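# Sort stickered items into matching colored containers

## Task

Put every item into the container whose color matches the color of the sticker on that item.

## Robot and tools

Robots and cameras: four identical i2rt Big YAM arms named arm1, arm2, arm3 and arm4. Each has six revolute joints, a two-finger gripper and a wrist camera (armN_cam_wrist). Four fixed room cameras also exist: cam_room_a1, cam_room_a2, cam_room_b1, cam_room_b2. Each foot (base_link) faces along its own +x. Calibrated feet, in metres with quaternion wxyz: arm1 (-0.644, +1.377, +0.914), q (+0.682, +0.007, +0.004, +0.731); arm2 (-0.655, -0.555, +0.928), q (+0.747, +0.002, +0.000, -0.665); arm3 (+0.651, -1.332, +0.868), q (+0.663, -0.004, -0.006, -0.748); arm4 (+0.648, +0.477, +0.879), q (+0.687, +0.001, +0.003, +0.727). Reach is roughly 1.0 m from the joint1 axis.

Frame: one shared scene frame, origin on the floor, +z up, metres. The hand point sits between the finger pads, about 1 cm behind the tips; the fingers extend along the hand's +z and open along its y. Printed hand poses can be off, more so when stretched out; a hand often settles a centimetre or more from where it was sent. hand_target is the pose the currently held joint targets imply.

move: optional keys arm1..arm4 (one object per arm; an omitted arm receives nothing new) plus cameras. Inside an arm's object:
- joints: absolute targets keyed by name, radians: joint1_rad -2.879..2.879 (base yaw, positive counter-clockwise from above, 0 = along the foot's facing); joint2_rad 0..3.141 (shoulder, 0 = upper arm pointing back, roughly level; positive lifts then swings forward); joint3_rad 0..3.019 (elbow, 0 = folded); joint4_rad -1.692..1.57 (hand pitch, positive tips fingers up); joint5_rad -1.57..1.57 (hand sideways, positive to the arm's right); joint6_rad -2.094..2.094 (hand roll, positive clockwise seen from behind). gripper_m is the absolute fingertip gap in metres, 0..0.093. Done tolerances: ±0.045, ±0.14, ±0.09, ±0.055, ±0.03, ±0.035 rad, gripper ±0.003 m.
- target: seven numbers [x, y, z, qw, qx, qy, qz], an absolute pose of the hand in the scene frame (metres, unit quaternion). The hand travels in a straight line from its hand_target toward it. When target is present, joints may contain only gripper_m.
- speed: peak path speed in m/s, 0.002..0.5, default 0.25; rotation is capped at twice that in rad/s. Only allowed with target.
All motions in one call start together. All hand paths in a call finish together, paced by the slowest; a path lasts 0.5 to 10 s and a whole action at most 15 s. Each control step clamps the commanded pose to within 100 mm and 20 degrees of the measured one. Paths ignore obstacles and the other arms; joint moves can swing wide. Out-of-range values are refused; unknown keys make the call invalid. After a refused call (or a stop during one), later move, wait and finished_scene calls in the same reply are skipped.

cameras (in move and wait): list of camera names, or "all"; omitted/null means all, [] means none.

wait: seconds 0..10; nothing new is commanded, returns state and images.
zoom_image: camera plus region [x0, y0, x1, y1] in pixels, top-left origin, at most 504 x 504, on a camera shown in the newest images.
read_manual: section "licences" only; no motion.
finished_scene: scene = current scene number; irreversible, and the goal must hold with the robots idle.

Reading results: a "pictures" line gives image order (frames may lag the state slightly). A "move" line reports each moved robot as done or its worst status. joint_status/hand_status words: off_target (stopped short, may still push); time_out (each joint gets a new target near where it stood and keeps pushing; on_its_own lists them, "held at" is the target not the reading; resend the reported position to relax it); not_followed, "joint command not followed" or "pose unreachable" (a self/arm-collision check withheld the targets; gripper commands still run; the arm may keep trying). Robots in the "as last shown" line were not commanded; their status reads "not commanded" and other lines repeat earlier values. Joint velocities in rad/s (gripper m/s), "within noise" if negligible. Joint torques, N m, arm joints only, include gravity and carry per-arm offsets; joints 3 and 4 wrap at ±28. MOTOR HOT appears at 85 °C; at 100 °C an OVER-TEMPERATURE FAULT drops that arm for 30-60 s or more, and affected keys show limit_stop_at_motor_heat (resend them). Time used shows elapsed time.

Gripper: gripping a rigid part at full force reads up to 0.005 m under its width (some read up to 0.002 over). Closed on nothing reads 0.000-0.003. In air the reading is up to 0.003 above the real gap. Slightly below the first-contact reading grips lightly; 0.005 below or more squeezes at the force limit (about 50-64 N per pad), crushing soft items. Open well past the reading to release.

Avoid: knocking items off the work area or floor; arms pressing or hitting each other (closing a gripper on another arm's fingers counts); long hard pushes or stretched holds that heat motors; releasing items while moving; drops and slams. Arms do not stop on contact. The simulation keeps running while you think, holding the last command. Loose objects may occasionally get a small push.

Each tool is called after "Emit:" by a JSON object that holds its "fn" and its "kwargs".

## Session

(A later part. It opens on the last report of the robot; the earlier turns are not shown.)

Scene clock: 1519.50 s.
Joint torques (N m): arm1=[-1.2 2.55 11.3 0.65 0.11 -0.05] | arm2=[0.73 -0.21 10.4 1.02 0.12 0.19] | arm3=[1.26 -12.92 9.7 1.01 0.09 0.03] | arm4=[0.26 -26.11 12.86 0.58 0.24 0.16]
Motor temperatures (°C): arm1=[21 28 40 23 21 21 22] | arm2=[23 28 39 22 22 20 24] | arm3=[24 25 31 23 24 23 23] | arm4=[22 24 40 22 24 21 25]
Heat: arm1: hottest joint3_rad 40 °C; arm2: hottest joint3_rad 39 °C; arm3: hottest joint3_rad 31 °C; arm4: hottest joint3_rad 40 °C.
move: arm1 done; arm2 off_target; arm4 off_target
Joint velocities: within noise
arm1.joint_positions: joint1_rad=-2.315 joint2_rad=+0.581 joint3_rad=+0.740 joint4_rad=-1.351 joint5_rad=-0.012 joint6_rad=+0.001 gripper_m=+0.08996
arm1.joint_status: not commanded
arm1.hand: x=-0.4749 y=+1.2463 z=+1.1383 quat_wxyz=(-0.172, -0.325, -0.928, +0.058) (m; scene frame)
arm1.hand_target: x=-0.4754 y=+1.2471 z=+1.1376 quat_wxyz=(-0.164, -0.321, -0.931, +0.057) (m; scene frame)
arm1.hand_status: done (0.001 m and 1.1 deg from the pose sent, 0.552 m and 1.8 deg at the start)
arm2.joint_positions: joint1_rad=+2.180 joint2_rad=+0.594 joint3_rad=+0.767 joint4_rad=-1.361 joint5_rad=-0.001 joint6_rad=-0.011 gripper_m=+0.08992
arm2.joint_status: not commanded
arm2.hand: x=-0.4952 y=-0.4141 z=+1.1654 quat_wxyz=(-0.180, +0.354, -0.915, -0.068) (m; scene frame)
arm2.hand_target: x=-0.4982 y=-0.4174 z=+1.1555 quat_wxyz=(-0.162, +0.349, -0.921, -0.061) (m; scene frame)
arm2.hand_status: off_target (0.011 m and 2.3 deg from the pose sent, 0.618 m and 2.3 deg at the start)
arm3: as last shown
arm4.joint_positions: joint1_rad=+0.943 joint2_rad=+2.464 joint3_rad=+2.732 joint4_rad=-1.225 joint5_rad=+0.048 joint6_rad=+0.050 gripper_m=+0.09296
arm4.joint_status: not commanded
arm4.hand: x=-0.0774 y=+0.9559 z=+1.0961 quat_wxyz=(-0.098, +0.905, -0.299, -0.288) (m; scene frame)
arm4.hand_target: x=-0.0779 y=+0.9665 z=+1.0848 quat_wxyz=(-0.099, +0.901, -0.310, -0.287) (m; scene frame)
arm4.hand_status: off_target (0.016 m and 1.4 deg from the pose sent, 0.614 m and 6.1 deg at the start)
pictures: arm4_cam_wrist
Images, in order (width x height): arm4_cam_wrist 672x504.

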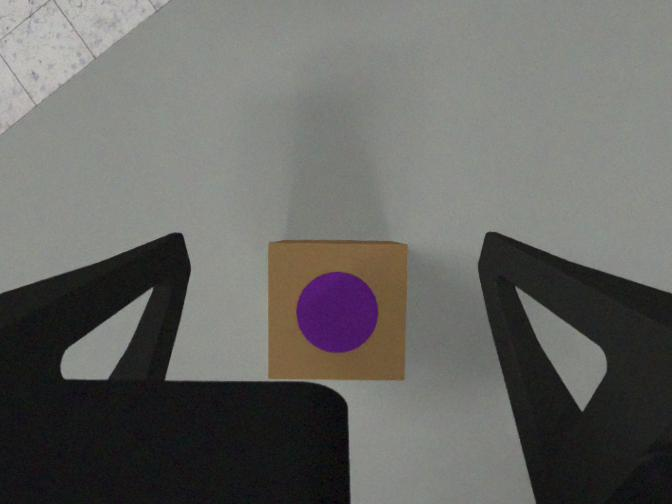

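Emit:
{"fn": "move", "kwargs": {"arm4": {"target": [-0.066, 0.957, 0.985, 0.0979, -0.9017, 0.3105, 0.2843], "speed": 0.25}, "cameras": ["arm4_cam_wrist"]}}

Emit:
{"fn": "move", "kwargs": {"arm4": {"joints": {"gripper_m": 0.04}}, "cameras": []}}

Emit:
{"fn": "move", "kwargs": {"arm4": {"target": [-0.05, 0.945, 1.08, 0.0979, -0.9017, 0.3105, 0.2843], "speed": 0.4}, "cameras": []}}

Emit:
{"fn": "move", "kwargs": {"arm4": {"target": [0.4245, 0.622, 1.154, 0.0979, -0.9017, 0.3105, 0.2843], "speed": 0.5}, "cameras": []}}

Emit:
{"fn": "move", "kwargs": {"arm4": {"joints": {"joint1_rad": -1.083, "joint2_rad": 0.7, "joint3_rad": 0.85, "joint4_rad": -1.1, "joint5_rad": 0, "joint6_rad": 0}}, "cameras": []}}

Emit:
{"fn": "move", "kwargs": {"arm4": {"target": [1.10, 0.752, 0.83, 0.2898, -0.2549, 0.919, 0.0804], "speed": 0.4}, "cameras": ["arm4_cam_wrist"]}}

Emit:
{"fn": "move", "kwargs": {"arm4": {"target": [1.10, 0.756, 0.722, 0.2898, -0.2549, 0.919, 0.0804], "speed": 0.2}, "cameras": []}}

Emit:
{"fn": "move", "kwargs": {"arm4": {"joints": {"gripper_m": 0.09}}, "cameras": []}}

Emit:
{"fn": "move", "kwargs": {"arm4": {"target": [1.0, 0.689, 0.92, 0.2898, -0.2549, 0.919, 0.0804], "speed": 0.4}, "cameras": ["arm4_cam_wrist"]}}

Scene clock: 1542.07 s.
Joint torques (N m): arm1=[-2.08 2.9 11.38 0.68 0.1 -0.04] | arm2=[0.67 -0.15 10.4 0.99 0.12 0.19] | arm3=[1.26 -13.04 9.73 0.98 0.09 0.02] | arm4=[0.32 -26.4 8.59 1.44 0.17 0.19]
Motor temperatures (°C): arm1=[21 26 40 23 21 21 22] | arm2=[23 27 37 22 22 20 23] | arm3=[24 25 31 23 24 23 23] | arm4=[22 25 44 22 24 21 25]
Heat: arm1: hottest joint3_rad 40 °C; arm2: hottest joint3_rad 37 °C; arm3: hottest joint3_rad 31 °C; arm4: hottest joint3_rad 44 °C.
move: arm4 off_target
Joint velocities: within noise
arm1, arm2, arm3: as last shown
arm4.joint_positions: joint1_rad=+0.944 joint2_rad=+2.336 joint3_rad=+2.267 joint4_rad=-0.866 joint5_rad=+0.050 joint6_rad=+0.052 gripper_m=+0.09297
arm4.joint_status: not commanded
arm4.hand: x=-0.0707 y=+0.9494 z=+1.0136 quat_wxyz=(-0.101, +0.901, -0.299, -0.298) (m; scene frame)
arm4.hand_target: x=-0.0653 y=+0.9564 z=+0.9855 quat_wxyz=(-0.098, +0.902, -0.310, -0.284) (m; scene frame)
arm4.hand_status: off_target (0.030 m and 2.1 deg from the pose sent, 0.112 m and 1.4 deg at the start)
pictures: arm4_cam_wrist
Images, in order (width x height): arm4_cam_wrist 672x504.

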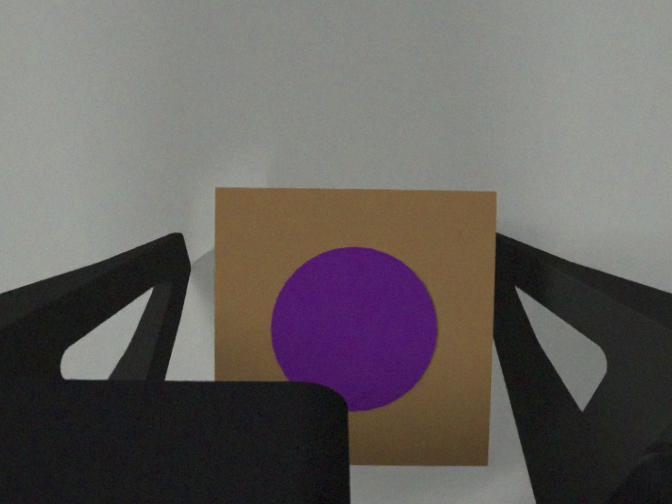

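Scene clock: 1542.67 s.
Joint torques (N m): arm1=[-1.49 3.08 11.3 0.65 0.06 -0.07] | arm2=[0.73 -0.32 10.39 0.98 0.12 0.19] | arm3=[1.08 -13.1 9.7 1.02 0.09 0.02] | arm4=[0.44 -26.29 8.58 1.36 0.13 0.14]
Motor temperatures (°C): arm1=[21 26 40 23 21 21 22] | arm2=[23 27 37 22 22 20 23] | arm3=[24 25 31 23 24 23 23] | arm4=[22 25 44 22 24 21 25]
Heat: arm1: hottest joint3_rad 40 °C; arm2: hottest joint3_rad 37 °C; arm3: hottest joint3_rad 31 °C; arm4: hottest joint3_rad 44 °C.
move: arm4 off_target
Joint velocities: within noise
arm1, arm2, arm3: as last shown
arm4.joint_positions: joint1_rad=+0.941 joint2_rad=+2.336 joint3_rad=+2.266 joint4_rad=-0.866 joint5_rad=+0.052 joint6_rad=+0.052 gripper_m=+0.05354
arm4.joint_status: gripper_m off_target (ended at +0.05356, target +0.04000)
arm4.hand: x=-0.0688 y=+0.9520 z=+1.0132 quat_wxyz=(-0.102, +0.901, -0.301, -0.297) (m; scene frame)
arm4.hand_target: x=-0.0652 y=+0.9565 z=+0.9854 quat_wxyz=(-0.098, +0.902, -0.311, -0.284) (m; scene frame)
arm4.hand_status: not commanded
pictures: none
No camera images: "cameras" was empty.

Scene clock: 1543.77 s.
Joint torques (N m): arm1=[-1.55 2.55 11.28 0.51 0.11 -0.03] | arm2=[0.85 -0.21 10.4 0.99 0.12 0.19] | arm3=[1.44 -12.98 9.74 1.03 0.08 0.02] | arm4=[0.5 -29.86 13.35 0.42 0.17 0.17]
Motor temperatures (°C): arm1=[21 26 40 23 21 21 22] | arm2=[23 27 37 22 22 20 23] | arm3=[24 25 31 23 24 23 23] | arm4=[22 25 44 22 24 21 25]
Heat: arm1: hottest joint3_rad 40 °C; arm2: hottest joint3_rad 37 °C; arm3: hottest joint3_rad 31 °C; arm4: hottest joint3_rad 44 °C.
move: arm4 off_target
Joint velocities: within noise
arm1, arm2, arm3: as last shown
arm4.joint_positions: joint1_rad=+0.941 joint2_rad=+2.283 joint3_rad=+2.270 joint4_rad=-1.013 joint5_rad=+0.052 joint6_rad=+0.053 gripper_m=+0.05354
arm4.joint_status: not commanded
arm4.hand: x=-0.0435 y=+0.9359 z=+1.0383 quat_wxyz=(-0.091, +0.913, -0.304, -0.255) (m; scene frame)
arm4.hand_target: x=-0.0482 y=+0.9439 z=+1.0798 quat_wxyz=(-0.098, +0.902, -0.310, -0.285) (m; scene frame)
arm4.hand_status: off_target (0.043 m and 3.8 deg from the pose sent, 0.070 m and 1.9 deg at the start)
pictures: none
No camera images: "cameras" was empty.

Scene clock: 1545.80 s.
Joint torques (N m): arm1=[-1.85 2.96 11.23 0.49 0.1 -0.03] | arm2=[0.79 -0.26 10.4 1.03 0.11 0.19] | arm3=[1.44 -13.16 9.74 1.01 0.09 0.03] | arm4=[1.44 -0.44 9.09 0.57 0.22 0.19]
Motor temperatures (°C): arm1=[21 26 40 23 21 21 22] | arm2=[23 27 37 22 22 20 23] | arm3=[24 25 31 23 24 23 23] | arm4=[22 25 44 22 24 21 25]
Heat: arm1: hottest joint3_rad 40 °C; arm2: hottest joint3_rad 37 °C; arm3: hottest joint3_rad 31 °C; arm4: hottest joint3_rad 44 °C.
move: arm4 done
Joint velocities: within noise
arm1, arm2, arm3: as last shown
arm4.joint_positions: joint1_rad=+0.999 joint2_rad=+0.611 joint3_rad=+0.806 joint4_rad=-1.146 joint5_rad=+0.090 joint6_rad=+0.111 gripper_m=+0.05354
arm4.joint_status: not commanded
arm4.hand: x=+0.4241 y=+0.6240 z=+1.1576 quat_wxyz=(-0.101, +0.900, -0.307, -0.291) (m; scene frame)
arm4.hand_target: x=+0.4245 y=+0.6220 z=+1.1541 quat_wxyz=(-0.098, +0.902, -0.310, -0.284) (m; scene frame)
arm4.hand_status: done (0.004 m and 1.0 deg from the pose sent, 0.575 m and 3.8 deg at the start)
pictures: none
No camera images: "cameras" was empty.

Scene clock: 1547.80 s.
Joint torques (N m): arm1=[-1.73 2.9 11.29 0.64 0.08 -0.07] | arm2=[0.79 -0.26 10.4 1.01 0.12 0.19] | arm3=[1.2 -13.04 9.76 1.03 0.1 0.03] | arm4=[0.85 -2.9 12.4 1.24 0.03 -0.11]
Motor temperatures (°C): arm1=[21 26 40 23 21 21 22] | arm2=[23 27 37 22 22 20 23] | arm3=[24 25 31 23 24 23 23] | arm4=[22 25 43 22 24 21 25]
Heat: arm1: hottest joint3_rad 40 °C; arm2: hottest joint3_rad 37 °C; arm3: hottest joint3_rad 31 °C; arm4: hottest joint3_rad 43 °C.
move: arm4 done
Joint velocities: within noise
arm1, arm2, arm3: as last shown
arm4.joint_positions: joint1_rad=-1.080 joint2_rad=+0.706 joint3_rad=+0.806 joint4_rad=-1.112 joint5_rad=+0.002 joint6_rad=+0.013 gripper_m=+0.05354
arm4.joint_status: all done
arm4.hand: x=+0.8955 y=+0.6273 z=+1.1349 quat_wxyz=(-0.262, +0.254, -0.928, -0.074) (m; scene frame)
arm4.hand_target: x=+0.9032 y=+0.6314 z=+1.1609 quat_wxyz=(-0.292, +0.256, -0.918, -0.081) (m; scene frame)
arm4.hand_status: not commanded
pictures: none
No camera images: "cameras" was empty.

Scene clock: 1549.53 s.
Joint torques (N m): arm1=[-1.03 2.9 11.19 0.47 0.07 -0.06] | arm2=[0.67 -0.26 10.39 0.99 0.11 0.19] | arm3=[1.2 -13.1 9.7 1.05 0.08 0.02] | arm4=[0.38 -15.27 7.24 1.51 0.14 -0.01]
Motor temperatures (°C): arm1=[21 26 40 23 21 21 22] | arm2=[23 27 37 22 22 20 23] | arm3=[24 25 31 23 24 23 23] | arm4=[22 25 43 22 24 21 25]
Heat: arm1: hottest joint3_rad 40 °C; arm2: hottest joint3_rad 37 °C; arm3: hottest joint3_rad 31 °C; arm4: hottest joint3_rad 43 °C.
move: arm4 off_target
Joint velocities: within noise
arm1, arm2, arm3: as last shown
arm4.joint_positions: joint1_rad=-1.080 joint2_rad=+1.828 joint3_rad=+0.783 joint4_rad=+0.042 joint5_rad=+0.002 joint6_rad=+0.013 gripper_m=+0.05354
arm4.joint_status: not commanded
arm4.hand: x=+1.0817 y=+0.7404 z=+0.8180 quat_wxyz=(-0.267, +0.253, -0.927, -0.075) (m; scene frame)
arm4.hand_target: x=+1.0993 y=+0.7516 z=+0.8307 quat_wxyz=(-0.290, +0.255, -0.919, -0.080) (m; scene frame)
arm4.hand_status: off_target (0.025 m and 2.8 deg from the pose sent, 0.388 m and 3.4 deg at the start)
pictures: arm4_cam_wrist
Images, in order (width x height): arm4_cam_wrist 672x504.

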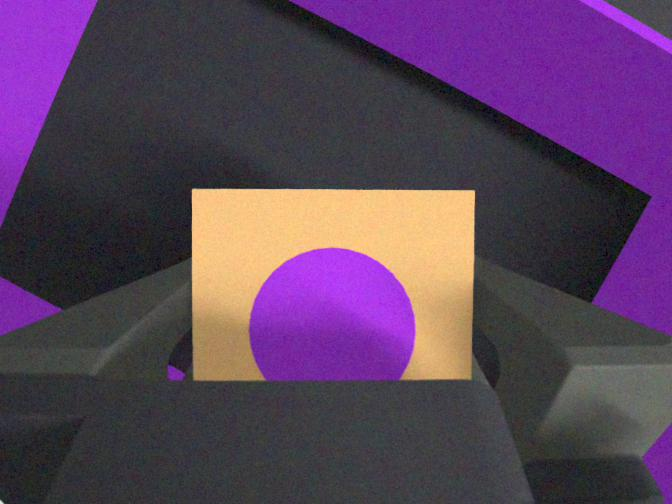

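Scene clock: 1550.63 s.
Joint torques (N m): arm1=[-1.85 3.08 11.56 0.7 0.06 -0.02] | arm2=[0.85 -0.15 10.36 0.98 0.12 0.18] | arm3=[1.26 -13.1 9.7 1.06 0.09 0.02] | arm4=[1.38 -13.51 4.44 1.36 0.11 0.05]
Motor temperatures (°C): arm1=[21 26 40 23 21 21 22] | arm2=[23 27 37 22 22 20 23] | arm3=[24 25 31 23 24 23 23] | arm4=[22 25 43 22 24 21 25]
Heat: arm1: hottest joint3_rad 40 °C; arm2: hottest joint3_rad 37 °C; arm3: hottest joint3_rad 31 °C; arm4: hottest joint3_rad 43 °C.
move: arm4 off_target
Joint velocities: within noise
arm1, arm2: as last shown
arm3.joint_positions: joint1_rad=+1.688 joint2_rad=+1.314 joint3_rad=+1.294 joint4_rad=-1.105 joint5_rad=-0.001 joint6_rad=-0.007 gripper_m=+0.09299
arm3.joint_status: not commanded
arm3.hand: x=+1.1298 y=-1.3296 z=+1.1527 quat_wxyz=(-0.222, +0.003, -0.975, +0.007) (m; scene frame)
arm3.hand_target: x=+1.1300 y=-1.3289 z=+1.1624 quat_wxyz=(-0.234, +0.001, -0.972, +0.007) (m; scene frame)
arm3.hand_status: not commanded
arm4.joint_positions: joint1_rad=-1.079 joint2_rad=+2.096 joint3_rad=+0.835 joint4_rad=+0.321 joint5_rad=+0.009 joint6_rad=+0.011 gripper_m=+0.05354
arm4.joint_status: not commanded
arm4.hand: x=+1.1023 y=+0.7525 z=+0.7379 quat_wxyz=(-0.297, +0.251, -0.918, -0.081) (m; scene frame)
arm4.hand_target: x=+1.0994 y=+0.7556 z=+0.7225 quat_wxyz=(-0.290, +0.255, -0.919, -0.080) (m; scene frame)
arm4.hand_status: off_target (0.016 m and 0.9 deg from the pose sent, 0.099 m and 2.9 deg at the start)
pictures: none
No camera images: "cameras" was empty.

Scene clock: 1551.20 s.
Joint torques (N m): arm1=[-1.44 2.96 11.37 0.61 0.08 -0.01] | arm2=[0.62 -0.32 10.39 0.99 0.12 0.18] | arm3=[1.2 -12.92 9.74 1.02 0.09 0.03] | arm4=[0.67 -14.15 4.36 1.22 0.09 0.07]
Motor temperatures (°C): arm1=[21 26 40 23 21 21 22] | arm2=[23 27 37 22 22 20 23] | arm3=[24 25 31 23 24 23 23] | arm4=[22 25 43 22 24 21 25]
Heat: arm1: hottest joint3_rad 40 °C; arm2: hottest joint3_rad 37 °C; arm3: hottest joint3_rad 31 °C; arm4: hottest joint3_rad 43 °C.
move: arm4 done
Joint velocities: within noise
arm1.joint_positions: joint1_rad=-2.315 joint2_rad=+0.581 joint3_rad=+0.740 joint4_rad=-1.351 joint5_rad=-0.012 joint6_rad=+0.001 gripper_m=+0.08996
arm1.joint_status: not commanded
arm1.hand: x=-0.4749 y=+1.2463 z=+1.1383 quat_wxyz=(-0.172, -0.325, -0.928, +0.058) (m; scene frame)
arm1.hand_target: x=-0.4754 y=+1.2471 z=+1.1376 quat_wxyz=(-0.164, -0.321, -0.931, +0.057) (m; scene frame)
arm1.hand_status: not commanded
arm2.joint_positions: joint1_rad=+2.180 joint2_rad=+0.594 joint3_rad=+0.767 joint4_rad=-1.361 joint5_rad=-0.001 joint6_rad=-0.011 gripper_m=+0.08992
arm2.joint_status: not commanded
arm2.hand: x=-0.4952 y=-0.4141 z=+1.1654 quat_wxyz=(-0.180, +0.354, -0.915, -0.068) (m; scene frame)
arm2.hand_target: x=-0.4982 y=-0.4174 z=+1.1555 quat_wxyz=(-0.162, +0.349, -0.921, -0.061) (m; scene frame)
arm2.hand_status: not commanded
arm3: as last shown
arm4.joint_positions: joint1_rad=-1.076 joint2_rad=+2.098 joint3_rad=+0.835 joint4_rad=+0.325 joint5_rad=+0.008 joint6_rad=+0.011 gripper_m=+0.08990
arm4.joint_status: all done
arm4.hand: x=+1.1017 y=+0.7543 z=+0.7375 quat_wxyz=(-0.298, +0.253, -0.917, -0.082) (m; scene frame)
arm4.hand_target: x=+1.0994 y=+0.7556 z=+0.7225 quat_wxyz=(-0.290, +0.255, -0.919, -0.080) (m; scene frame)
arm4.hand_status: not commanded
pictures: none
No camera images: "cameras" was empty.

Scene clock: 1552.57 s.
Joint torques (N m): arm1=[-1.44 2.49 11.33 0.55 0.11 -0.05] | arm2=[0.79 -0.26 10.37 0.96 0.12 0.18] | arm3=[1.14 -13.04 9.74 1.06 0.09 0.03] | arm4=[-0.03 -6.95 6.69 0.54 -0.02 -0.06]
Motor temperatures (°C): arm1=[21 26 40 23 21 21 22] | arm2=[23 27 37 22 22 20 23] | arm3=[24 25 31 23 24 23 23] | arm4=[22 25 43 22 24 21 25]
Heat: arm1: hottest joint3_rad 40 °C; arm2: hottest joint3_rad 37 °C; arm3: hottest joint3_rad 31 °C; arm4: hottest joint3_rad 43 °C.
move: arm4 off_target
Joint velocities: within noise
arm1, arm2, arm3: as last shown
arm4.joint_positions: joint1_rad=-1.077 joint2_rad=+1.313 joint3_rad=+0.550 joint4_rad=-0.156 joint5_rad=+0.004 joint6_rad=+0.013 gripper_m=+0.08991
arm4.joint_status: not commanded
arm4.hand: x=+1.0032 y=+0.6943 z=+0.9312 quat_wxyz=(-0.305, +0.251, -0.914, -0.086) (m; scene frame)
arm4.hand_target: x=+0.9997 y=+0.6889 z=+0.9203 quat_wxyz=(-0.290, +0.255, -0.919, -0.081) (m; scene frame)
arm4.hand_status: off_target (0.013 m and 2.0 deg from the pose sent, 0.219 m and 1.0 deg at the start)
pictures: arm4_cam_wrist
Images, in order (width x height): arm4_cam_wrist 672x504.

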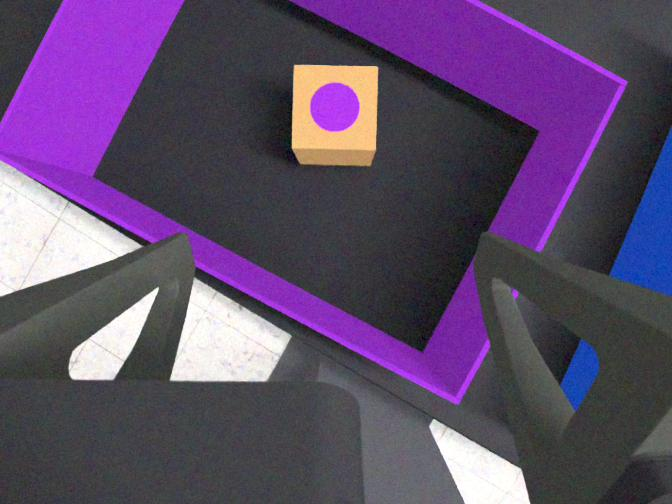

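Emit:
{"fn": "move", "kwargs": {"arm4": {"joints": {"joint1_rad": 2.135, "joint2_rad": 0.56, "joint3_rad": 0.76, "joint4_rad": -1.05, "joint5_rad": 0, "joint6_rad": 0, "gripper_m": 0.09}}, "cameras": []}}

Emit:
{"fn": "move", "kwargs": {"arm4": {"target": [-0.059, -0.045, 1.085, -0.117, -0.883, -0.3214, 0.3214], "speed": 0.4}, "cameras": ["arm4_cam_wrist"]}}

Scene clock: 1605.63 s.
Joint torques (N m): arm1=[-1.73 2.61 11.51 0.7 0.09 -0.06] | arm2=[0.67 -0.21 10.39 0.98 0.12 0.19] | arm3=[1.14 -13.1 9.74 1.05 0.09 0.02] | arm4=[0.91 -1.38 10.29 0.75 0.15 -0.08]
Motor temperatures (°C): arm1=[21 25 40 23 21 21 22] | arm2=[23 26 36 22 22 20 23] | arm3=[24 25 31 23 24 23 23] | arm4=[22 24 39 22 24 21 25]
Heat: arm1: hottest joint3_rad 40 °C; arm2: hottest joint3_rad 36 °C; arm3: hottest joint3_rad 31 °C; arm4: hottest joint3_rad 39 °C.
move: arm4 done
Joint velocities: within noise
arm1, arm2, arm3: as last shown
arm4.joint_positions: joint1_rad=+2.131 joint2_rad=+0.566 joint3_rad=+0.748 joint4_rad=-1.038 joint5_rad=-0.002 joint6_rad=+0.011 gripper_m=+0.08996
arm4.joint_status: all done
arm4.hand: x=+0.4246 y=+0.3190 z=+1.1550 quat_wxyz=(+0.110, +0.893, +0.280, -0.335) (m; scene frame)
arm4.hand_target: x=+0.4263 y=+0.3195 z=+1.1613 quat_wxyz=(+0.109, +0.890, +0.286, -0.339) (m; scene frame)
arm4.hand_status: not commanded
pictures: none
No camera images: "cameras" was empty.

Scene clock: 1608.23 s.
Joint torques (N m): arm1=[-1.61 3.02 11.19 0.68 0.09 -0.05] | arm2=[0.79 -0.26 10.4 0.96 0.12 0.19] | arm3=[1.2 -12.92 9.72 1.01 0.09 0.02] | arm4=[1.38 -25.88 13.41 0.66 -0.04 -0.07]
Motor temperatures (°C): arm1=[21 25 40 23 21 21 22] | arm2=[23 26 36 22 22 20 23] | arm3=[24 25 31 23 24 23 23] | arm4=[22 25 39 22 24 21 25]
Heat: arm1: hottest joint3_rad 40 °C; arm2: hottest joint3_rad 36 °C; arm3: hottest joint3_rad 31 °C; arm4: hottest joint3_rad 39 °C.
move: arm4 off_target
Joint velocities: within noise
arm1, arm2, arm3: as last shown
arm4.joint_positions: joint1_rad=+2.134 joint2_rad=+2.351 joint3_rad=+2.453 joint4_rad=-0.991 joint5_rad=-0.041 joint6_rad=-0.040 gripper_m=+0.08996
arm4.joint_status: not commanded
arm4.hand: x=-0.0568 y=-0.0334 z=+1.0843 quat_wxyz=(+0.115, +0.888, +0.311, -0.318) (m; scene frame)
arm4.hand_target: x=-0.0582 y=-0.0446 z=+1.0849 quat_wxyz=(+0.117, +0.883, +0.321, -0.322) (m; scene frame)
arm4.hand_status: off_target (0.012 m and 1.4 deg from the pose sent, 0.609 m and 5.2 deg at the start)
pictures: arm4_cam_wrist
Images, in order (width x height): arm4_cam_wrist 672x504.

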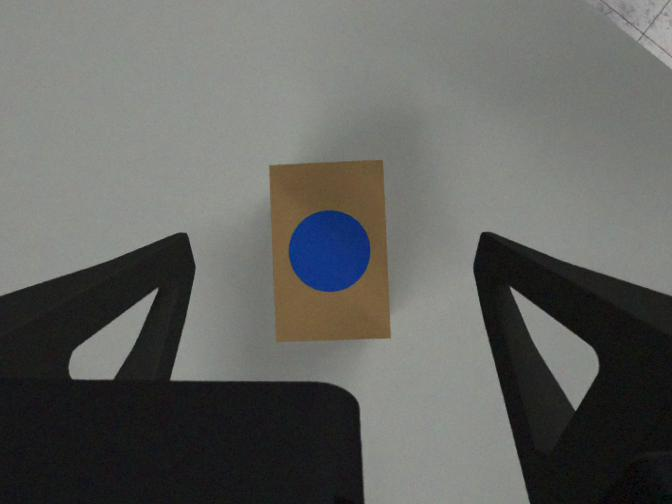

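Emit:
{"fn": "move", "kwargs": {"arm4": {"target": [-0.063, -0.052, 0.976, -0.117, -0.883, -0.3214, 0.3214], "speed": 0.25}, "cameras": []}}

Emit:
{"fn": "move", "kwargs": {"arm4": {"joints": {"gripper_m": 0.03}}, "cameras": []}}

Emit:
{"fn": "move", "kwargs": {"arm4": {"target": [-0.05, -0.04, 1.085, -0.117, -0.883, -0.3214, 0.3214], "speed": 0.4}, "cameras": []}}

Emit:
{"fn": "move", "kwargs": {"arm4": {"target": [0.43, 0.32, 1.15, -0.117, -0.883, -0.3214, 0.3214], "speed": 0.5}, "cameras": []}}

Emit:
{"fn": "move", "kwargs": {"arm4": {"joints": {"joint1_rad": -1.77, "joint2_rad": 0.7, "joint3_rad": 0.85, "joint4_rad": -1.1, "joint5_rad": 0, "joint6_rad": 0}}, "cameras": []}}

Emit:
{"fn": "move", "kwargs": {"arm4": {"target": [1.14, 0.408, 0.83, 0.3575, 0.0659, 0.9313, -0.0253], "speed": 0.4}, "cameras": []}}

Emit:
{"fn": "move", "kwargs": {"arm4": {"target": [1.144, 0.408, 0.722, 0.3575, 0.0659, 0.9313, -0.0253], "speed": 0.25}, "cameras": []}}

Emit:
{"fn": "move", "kwargs": {"arm4": {"joints": {"gripper_m": 0.09}}, "cameras": []}}

Emit:
{"fn": "move", "kwargs": {"arm4": {"target": [1.0, 0.44, 0.93, 0.3575, 0.0659, 0.9313, -0.0253], "speed": 0.4}, "cameras": ["arm4_cam_wrist"]}}

Scene clock: 1618.50 s.
Joint torques (N m): arm1=[-1.79 1.96 11.26 0.61 0.12 -0.03] | arm2=[0.67 -0.26 10.4 0.98 0.12 0.19] | arm3=[1.14 -13.1 9.72 0.99 0.09 0.02] | arm4=[0.97 -25.05 9.39 1.58 -0.06 -0.04]
Motor temperatures (°C): arm1=[21 25 40 23 21 21 22] | arm2=[23 26 36 22 22 20 23] | arm3=[24 25 31 23 24 23 23] | arm4=[22 27 43 22 24 21 25]
Heat: arm1: hottest joint3_rad 40 °C; arm2: hottest joint3_rad 36 °C; arm3: hottest joint3_rad 31 °C; arm4: hottest joint3_rad 43 °C.
move: arm4 off_target
Joint velocities: within noise
arm1, arm2, arm3: as last shown
arm4.joint_positions: joint1_rad=+2.143 joint2_rad=+2.366 joint3_rad=+2.280 joint4_rad=-0.761 joint5_rad=-0.039 joint6_rad=-0.043 gripper_m=+0.08996
arm4.joint_status: not commanded
arm4.hand: x=-0.0622 y=-0.0463 z=+1.0144 quat_wxyz=(+0.120, +0.880, +0.314, -0.336) (m; scene frame)
arm4.hand_target: x=-0.0613 y=-0.0507 z=+0.9764 quat_wxyz=(+0.117, +0.883, +0.321, -0.321) (m; scene frame)
arm4.hand_status: off_target (0.039 m and 2.0 deg from the pose sent, 0.110 m and 1.4 deg at the start)
pictures: none
No camera images: "cameras" was empty.

Scene clock: 1619.13 s.
Joint torques (N m): arm1=[-1.67 2.84 11.29 0.58 0.11 -0.03] | arm2=[0.73 -0.32 10.4 0.99 0.12 0.2] | arm3=[1.26 -13.1 9.74 0.99 0.09 0.02] | arm4=[1.08 -24.88 9.43 1.44 -0.04 -0.02]
Motor temperatures (°C): arm1=[21 25 40 23 21 21 22] | arm2=[23 26 36 22 22 20 23] | arm3=[24 25 31 23 24 23 23] | arm4=[22 27 43 22 24 21 25]
Heat: arm1: hottest joint3_rad 40 °C; arm2: hottest joint3_rad 36 °C; arm3: hottest joint3_rad 31 °C; arm4: hottest joint3_rad 43 °C.
move: arm4 off_target
Joint velocities: within noise
arm1, arm2, arm3: as last shown
arm4.joint_positions: joint1_rad=+2.142 joint2_rad=+2.366 joint3_rad=+2.280 joint4_rad=-0.760 joint5_rad=-0.039 joint6_rad=-0.043 gripper_m=+0.04435
arm4.joint_status: gripper_m off_target (ended at +0.04438, target +0.03000)
arm4.hand: x=-0.0626 y=-0.0459 z=+1.0144 quat_wxyz=(+0.120, +0.880, +0.314, -0.336) (m; scene frame)
arm4.hand_target: x=-0.0614 y=-0.0506 z=+0.9765 quat_wxyz=(+0.117, +0.883, +0.321, -0.322) (m; scene frame)
arm4.hand_status: not commanded
pictures: none
No camera images: "cameras" was empty.

Scene clock: 1620.27 s.
Joint torques (N m): arm1=[-1.61 2.43 11.22 0.66 0.07 -0.06] | arm2=[0.67 -0.21 10.39 0.99 0.13 0.19] | arm3=[1.26 -13.04 9.69 1.03 0.08 0.02] | arm4=[1.2 -30.27 13.5 0.55 -0.06 -0.05]
Motor temperatures (°C): arm1=[21 25 40 23 21 21 22] | arm2=[23 26 36 22 22 20 23] | arm3=[24 25 31 23 24 23 23] | arm4=[22 27 43 22 24 21 25]
Heat: arm1: hottest joint3_rad 40 °C; arm2: hottest joint3_rad 36 °C; arm3: hottest joint3_rad 31 °C; arm4: hottest joint3_rad 43 °C.
move: arm4 off_target
Joint velocities: within noise
arm1, arm2, arm3: as last shown
arm4.joint_positions: joint1_rad=+2.142 joint2_rad=+2.339 joint3_rad=+2.341 joint4_rad=-0.945 joint5_rad=-0.040 joint6_rad=-0.043 gripper_m=+0.04435
arm4.joint_status: not commanded
arm4.hand: x=-0.0438 y=-0.0324 z=+1.0414 quat_wxyz=(+0.108, +0.895, +0.319, -0.293) (m; scene frame)
arm4.hand_target: x=-0.0483 y=-0.0386 z=+1.0847 quat_wxyz=(+0.117, +0.883, +0.321, -0.322) (m; scene frame)
arm4.hand_status: off_target (0.045 m and 3.7 deg from the pose sent, 0.072 m and 2.0 deg at the start)
pictures: none
No camera images: "cameras" was empty.

Scene clock: 1622.37 s.
Joint torques (N m): arm1=[-1.08 2.61 11.25 0.69 0.09 -0.11] | arm2=[0.79 -0.21 10.4 0.99 0.13 0.19] | arm3=[1.26 -13.04 9.74 1.03 0.1 0.03] | arm4=[0.09 0.56 9.16 0.7 -0.06 -0.1]
Motor temperatures (°C): arm1=[21 24 40 23 21 21 22] | arm2=[23 26 36 22 22 20 23] | arm3=[24 25 31 23 24 23 23] | arm4=[22 27 43 22 24 21 25]
Heat: arm1: hottest joint3_rad 40 °C; arm2: hottest joint3_rad 36 °C; arm3: hottest joint3_rad 31 °C; arm4: hottest joint3_rad 43 °C.
move: arm4 done
Joint velocities: within noise
arm1, arm2: as last shown
arm3.joint_positions: joint1_rad=+1.688 joint2_rad=+1.314 joint3_rad=+1.294 joint4_rad=-1.105 joint5_rad=-0.001 joint6_rad=-0.007 gripper_m=+0.09299
arm3.joint_status: not commanded
arm3.hand: x=+1.1298 y=-1.3296 z=+1.1527 quat_wxyz=(-0.222, +0.003, -0.975, +0.007) (m; scene frame)
arm3.hand_target: x=+1.1300 y=-1.3289 z=+1.1624 quat_wxyz=(-0.234, +0.001, -0.972, +0.007) (m; scene frame)
arm3.hand_status: not commanded
arm4.joint_positions: joint1_rad=+2.101 joint2_rad=+0.558 joint3_rad=+0.746 joint4_rad=-1.052 joint5_rad=-0.073 joint6_rad=-0.077 gripper_m=+0.04435
arm4.joint_status: not commanded
arm4.hand: x=+0.4300 y=+0.3180 z=+1.1544 quat_wxyz=(+0.121, +0.881, +0.317, -0.329) (m; scene frame)
arm4.hand_target: x=+0.4301 y=+0.3200 z=+1.1499 quat_wxyz=(+0.117, +0.883, +0.321, -0.321) (m; scene frame)
arm4.hand_status: done (0.005 m and 1.1 deg from the pose sent, 0.600 m and 3.7 deg at the start)
pictures: none
No camera images: "cameras" was empty.

Scene clock: 1624.97 s.
Joint torques (N m): arm1=[-1.55 2.55 11.19 0.65 0.07 -0.03] | arm2=[0.73 -0.26 10.37 0.96 0.12 0.19] | arm3=[1.2 -12.92 9.74 1.05 0.09 0.02] | arm4=[0.62 -2.73 13.39 0.69 0.02 0.17]
Motor temperatures (°C): arm1=[21 24 40 23 21 21 21] | arm2=[23 26 36 22 22 20 23] | arm3=[24 25 31 23 24 23 23] | arm4=[22 26 43 22 24 21 25]
Heat: arm1: hottest joint3_rad 40 °C; arm2: hottest joint3_rad 36 °C; arm3: hottest joint3_rad 31 °C; arm4: hottest joint3_rad 43 °C.
move: arm4 done
Joint velocities: within noise
arm1.joint_positions: joint1_rad=-2.315 joint2_rad=+0.581 joint3_rad=+0.740 joint4_rad=-1.351 joint5_rad=-0.012 joint6_rad=+0.001 gripper_m=+0.08996
arm1.joint_status: not commanded
arm1.hand: x=-0.4749 y=+1.2463 z=+1.1383 quat_wxyz=(-0.172, -0.325, -0.928, +0.058) (m; scene frame)
arm1.hand_target: x=-0.4754 y=+1.2471 z=+1.1376 quat_wxyz=(-0.164, -0.321, -0.931, +0.057) (m; scene frame)
arm1.hand_status: not commanded
arm2.joint_positions: joint1_rad=+2.180 joint2_rad=+0.594 joint3_rad=+0.767 joint4_rad=-1.361 joint5_rad=-0.001 joint6_rad=-0.011 gripper_m=+0.08992
arm2.joint_status: not commanded
arm2.hand: x=-0.4952 y=-0.4141 z=+1.1654 quat_wxyz=(-0.180, +0.354, -0.915, -0.068) (m; scene frame)
arm2.hand_target: x=-0.4982 y=-0.4174 z=+1.1555 quat_wxyz=(-0.162, +0.349, -0.921, -0.061) (m; scene frame)
arm2.hand_status: not commanded
arm3: as last shown
arm4.joint_positions: joint1_rad=-1.767 joint2_rad=+0.707 joint3_rad=+0.793 joint4_rad=-1.091 joint5_rad=+0.003 joint6_rad=-0.011 gripper_m=+0.04447
arm4.joint_status: all done
arm4.hand: x=+0.9364 y=+0.4369 z=+1.1310 quat_wxyz=(-0.276, -0.062, -0.959, +0.024) (m; scene frame)
arm4.hand_target: x=+0.9428 y=+0.4357 z=+1.1615 quat_wxyz=(-0.303, -0.067, -0.950, +0.024) (m; scene frame)
arm4.hand_status: not commanded
pictures: none
No camera images: "cameras" was empty.

Scene clock: 1626.73 s.
Joint torques (N m): arm1=[-1.32 2.02 11.33 0.59 0.1 -0.06] | arm2=[0.85 -0.26 10.41 0.98 0.12 0.18] | arm3=[1.26 -12.98 9.7 1.03 0.09 0.02] | arm4=[0.67 -14.1 6 1.63 0.04 0.17]
Motor temperatures (°C): arm1=[21 24 40 23 21 21 21] | arm2=[23 26 36 22 22 20 23] | arm3=[24 25 31 23 24 23 23] | arm4=[22 26 43 22 24 21 25]
Heat: arm1: hottest joint3_rad 40 °C; arm2: hottest joint3_rad 36 °C; arm3: hottest joint3_rad 31 °C; arm4: hottest joint3_rad 43 °C.
move: arm4 off_target
Joint velocities: within noise
arm1, arm2, arm3: as last shown
arm4.joint_positions: joint1_rad=-1.767 joint2_rad=+1.806 joint3_rad=+0.626 joint4_rad=+0.296 joint5_rad=+0.001 joint6_rad=-0.009 gripper_m=+0.04447
arm4.joint_status: not commanded
arm4.hand: x=+1.1204 y=+0.4102 z=+0.8166 quat_wxyz=(-0.333, -0.061, -0.940, +0.027) (m; scene frame)
arm4.hand_target: x=+1.1393 y=+0.4082 z=+0.8304 quat_wxyz=(-0.357, -0.066, -0.931, +0.025) (m; scene frame)
arm4.hand_status: off_target (0.024 m and 3.0 deg from the pose sent, 0.365 m and 9.9 deg at the start)
pictures: none
No camera images: "cameras" was empty.

Scene clock: 1627.77 s.
Joint torques (N m): arm1=[-1.2 2.78 11.3 0.62 0.11 -0.05] | arm2=[0.79 -0.32 10.36 0.99 0.11 0.19] | arm3=[1.08 -13.1 9.77 1.05 0.08 0.04] | arm4=[0.79 -12.22 2.95 1.47 0.1 0.18]
Motor temperatures (°C): arm1=[21 24 40 23 21 21 21] | arm2=[23 26 36 22 22 20 23] | arm3=[24 25 31 23 24 23 23] | arm4=[22 26 43 22 24 21 25]
Heat: arm1: hottest joint3_rad 40 °C; arm2: hottest joint3_rad 36 °C; arm3: hottest joint3_rad 31 °C; arm4: hottest joint3_rad 43 °C.
move: arm4 off_target
Joint velocities: within noise
arm1, arm2, arm3: as last shown
arm4.joint_positions: joint1_rad=-1.767 joint2_rad=+2.123 joint3_rad=+0.705 joint4_rad=+0.606 joint5_rad=+0.001 joint6_rad=-0.008 gripper_m=+0.04447
arm4.joint_status: not commanded
arm4.hand: x=+1.1477 y=+0.4060 z=+0.7382 quat_wxyz=(-0.367, -0.060, -0.928, +0.029) (m; scene frame)
arm4.hand_target: x=+1.1434 y=+0.4081 z=+0.7225 quat_wxyz=(-0.357, -0.066, -0.931, +0.025) (m; scene frame)
arm4.hand_status: off_target (0.017 m and 1.4 deg from the pose sent, 0.098 m and 3.0 deg at the start)
pictures: none
No camera images: "cameras" was empty.

Scene clock: 1628.37 s.
Joint torques (N m): arm1=[-1.44 3.02 11.3 0.57 0.05 -0.04] | arm2=[0.73 -0.32 10.39 1.01 0.12 0.19] | arm3=[1.2 -12.98 9.73 1.02 0.08 0.02] | arm4=[0.79 -13.1 3 1.32 0.05 0.15]
Motor temperatures (°C): arm1=[21 24 40 23 21 21 21] | arm2=[23 26 36 22 22 20 23] | arm3=[24 25 31 23 24 23 23] | arm4=[22 26 43 22 24 21 25]
Heat: arm1: hottest joint3_rad 40 °C; arm2: hottest joint3_rad 36 °C; arm3: hottest joint3_rad 31 °C; arm4: hottest joint3_rad 43 °C.
move: arm4 done
Joint velocities: within noise
arm1, arm2, arm3: as last shown
arm4.joint_positions: joint1_rad=-1.767 joint2_rad=+2.127 joint3_rad=+0.705 joint4_rad=+0.609 joint5_rad=+0.001 joint6_rad=-0.008 gripper_m=+0.08991
arm4.joint_status: all done
arm4.hand: x=+1.1472 y=+0.4061 z=+0.7367 quat_wxyz=(-0.367, -0.061, -0.928, +0.029) (m; scene frame)
arm4.hand_target: x=+1.1434 y=+0.4081 z=+0.7225 quat_wxyz=(-0.357, -0.066, -0.931, +0.025) (m; scene frame)
arm4.hand_status: not commanded
pictures: none
No camera images: "cameras" was empty.

Scene clock: 1629.80 s.
Joint torques (N m): arm1=[-1.2 2.96 11.33 0.62 0.07 -0.08] | arm2=[0.79 -0.44 10.4 0.99 0.12 0.19] | arm3=[1.26 -13.04 9.74 1.02 0.09 0.03] | arm4=[1.38 -3.9 7.53 0.79 0.2 0.15]
Motor temperatures (°C): arm1=[21 24 40 23 21 21 21] | arm2=[23 26 36 22 22 20 23] | arm3=[24 25 31 23 24 23 23] | arm4=[22 26 42 22 24 21 25]
Heat: arm1: hottest joint3_rad 40 °C; arm2: hottest joint3_rad 36 °C; arm3: hottest joint3_rad 31 °C; arm4: hottest joint3_rad 42 °C.
move: arm4 done
Joint velocities: within noise
arm1, arm2, arm3: as last shown
arm4.joint_positions: joint1_rad=-1.726 joint2_rad=+1.093 joint3_rad=+0.335 joint4_rad=-0.055 joint5_rad=+0.028 joint6_rad=+0.027 gripper_m=+0.08992
arm4.joint_status: not commanded
arm4.hand: x=+1.0003 y=+0.4373 z=+0.9345 quat_wxyz=(-0.367, -0.063, -0.928, +0.028) (m; scene frame)
arm4.hand_target: x=+0.9998 y=+0.4400 z=+0.9300 quat_wxyz=(-0.358, -0.066, -0.931, +0.025) (m; scene frame)
arm4.hand_status: done (0.005 m and 1.3 deg from the pose sent, 0.245 m and 1.3 deg at the start)
pictures: arm4_cam_wrist
Images, in order (width x height): arm4_cam_wrist 672x504.

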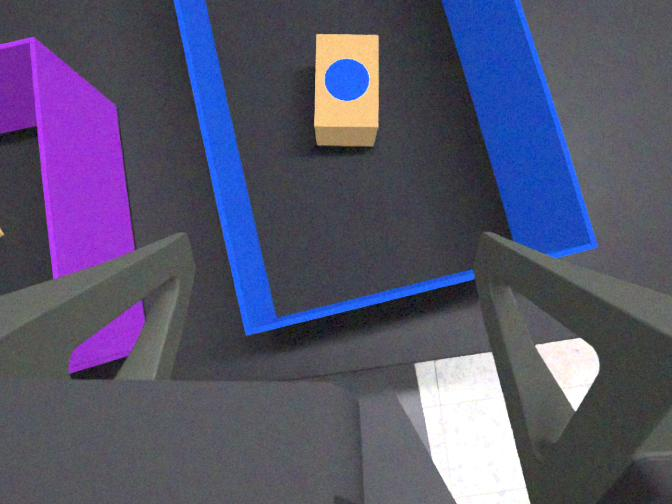

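Emit:
{"fn": "finished_scene", "kwargs": {"scene": 1}}

The scene is finished: the task was done.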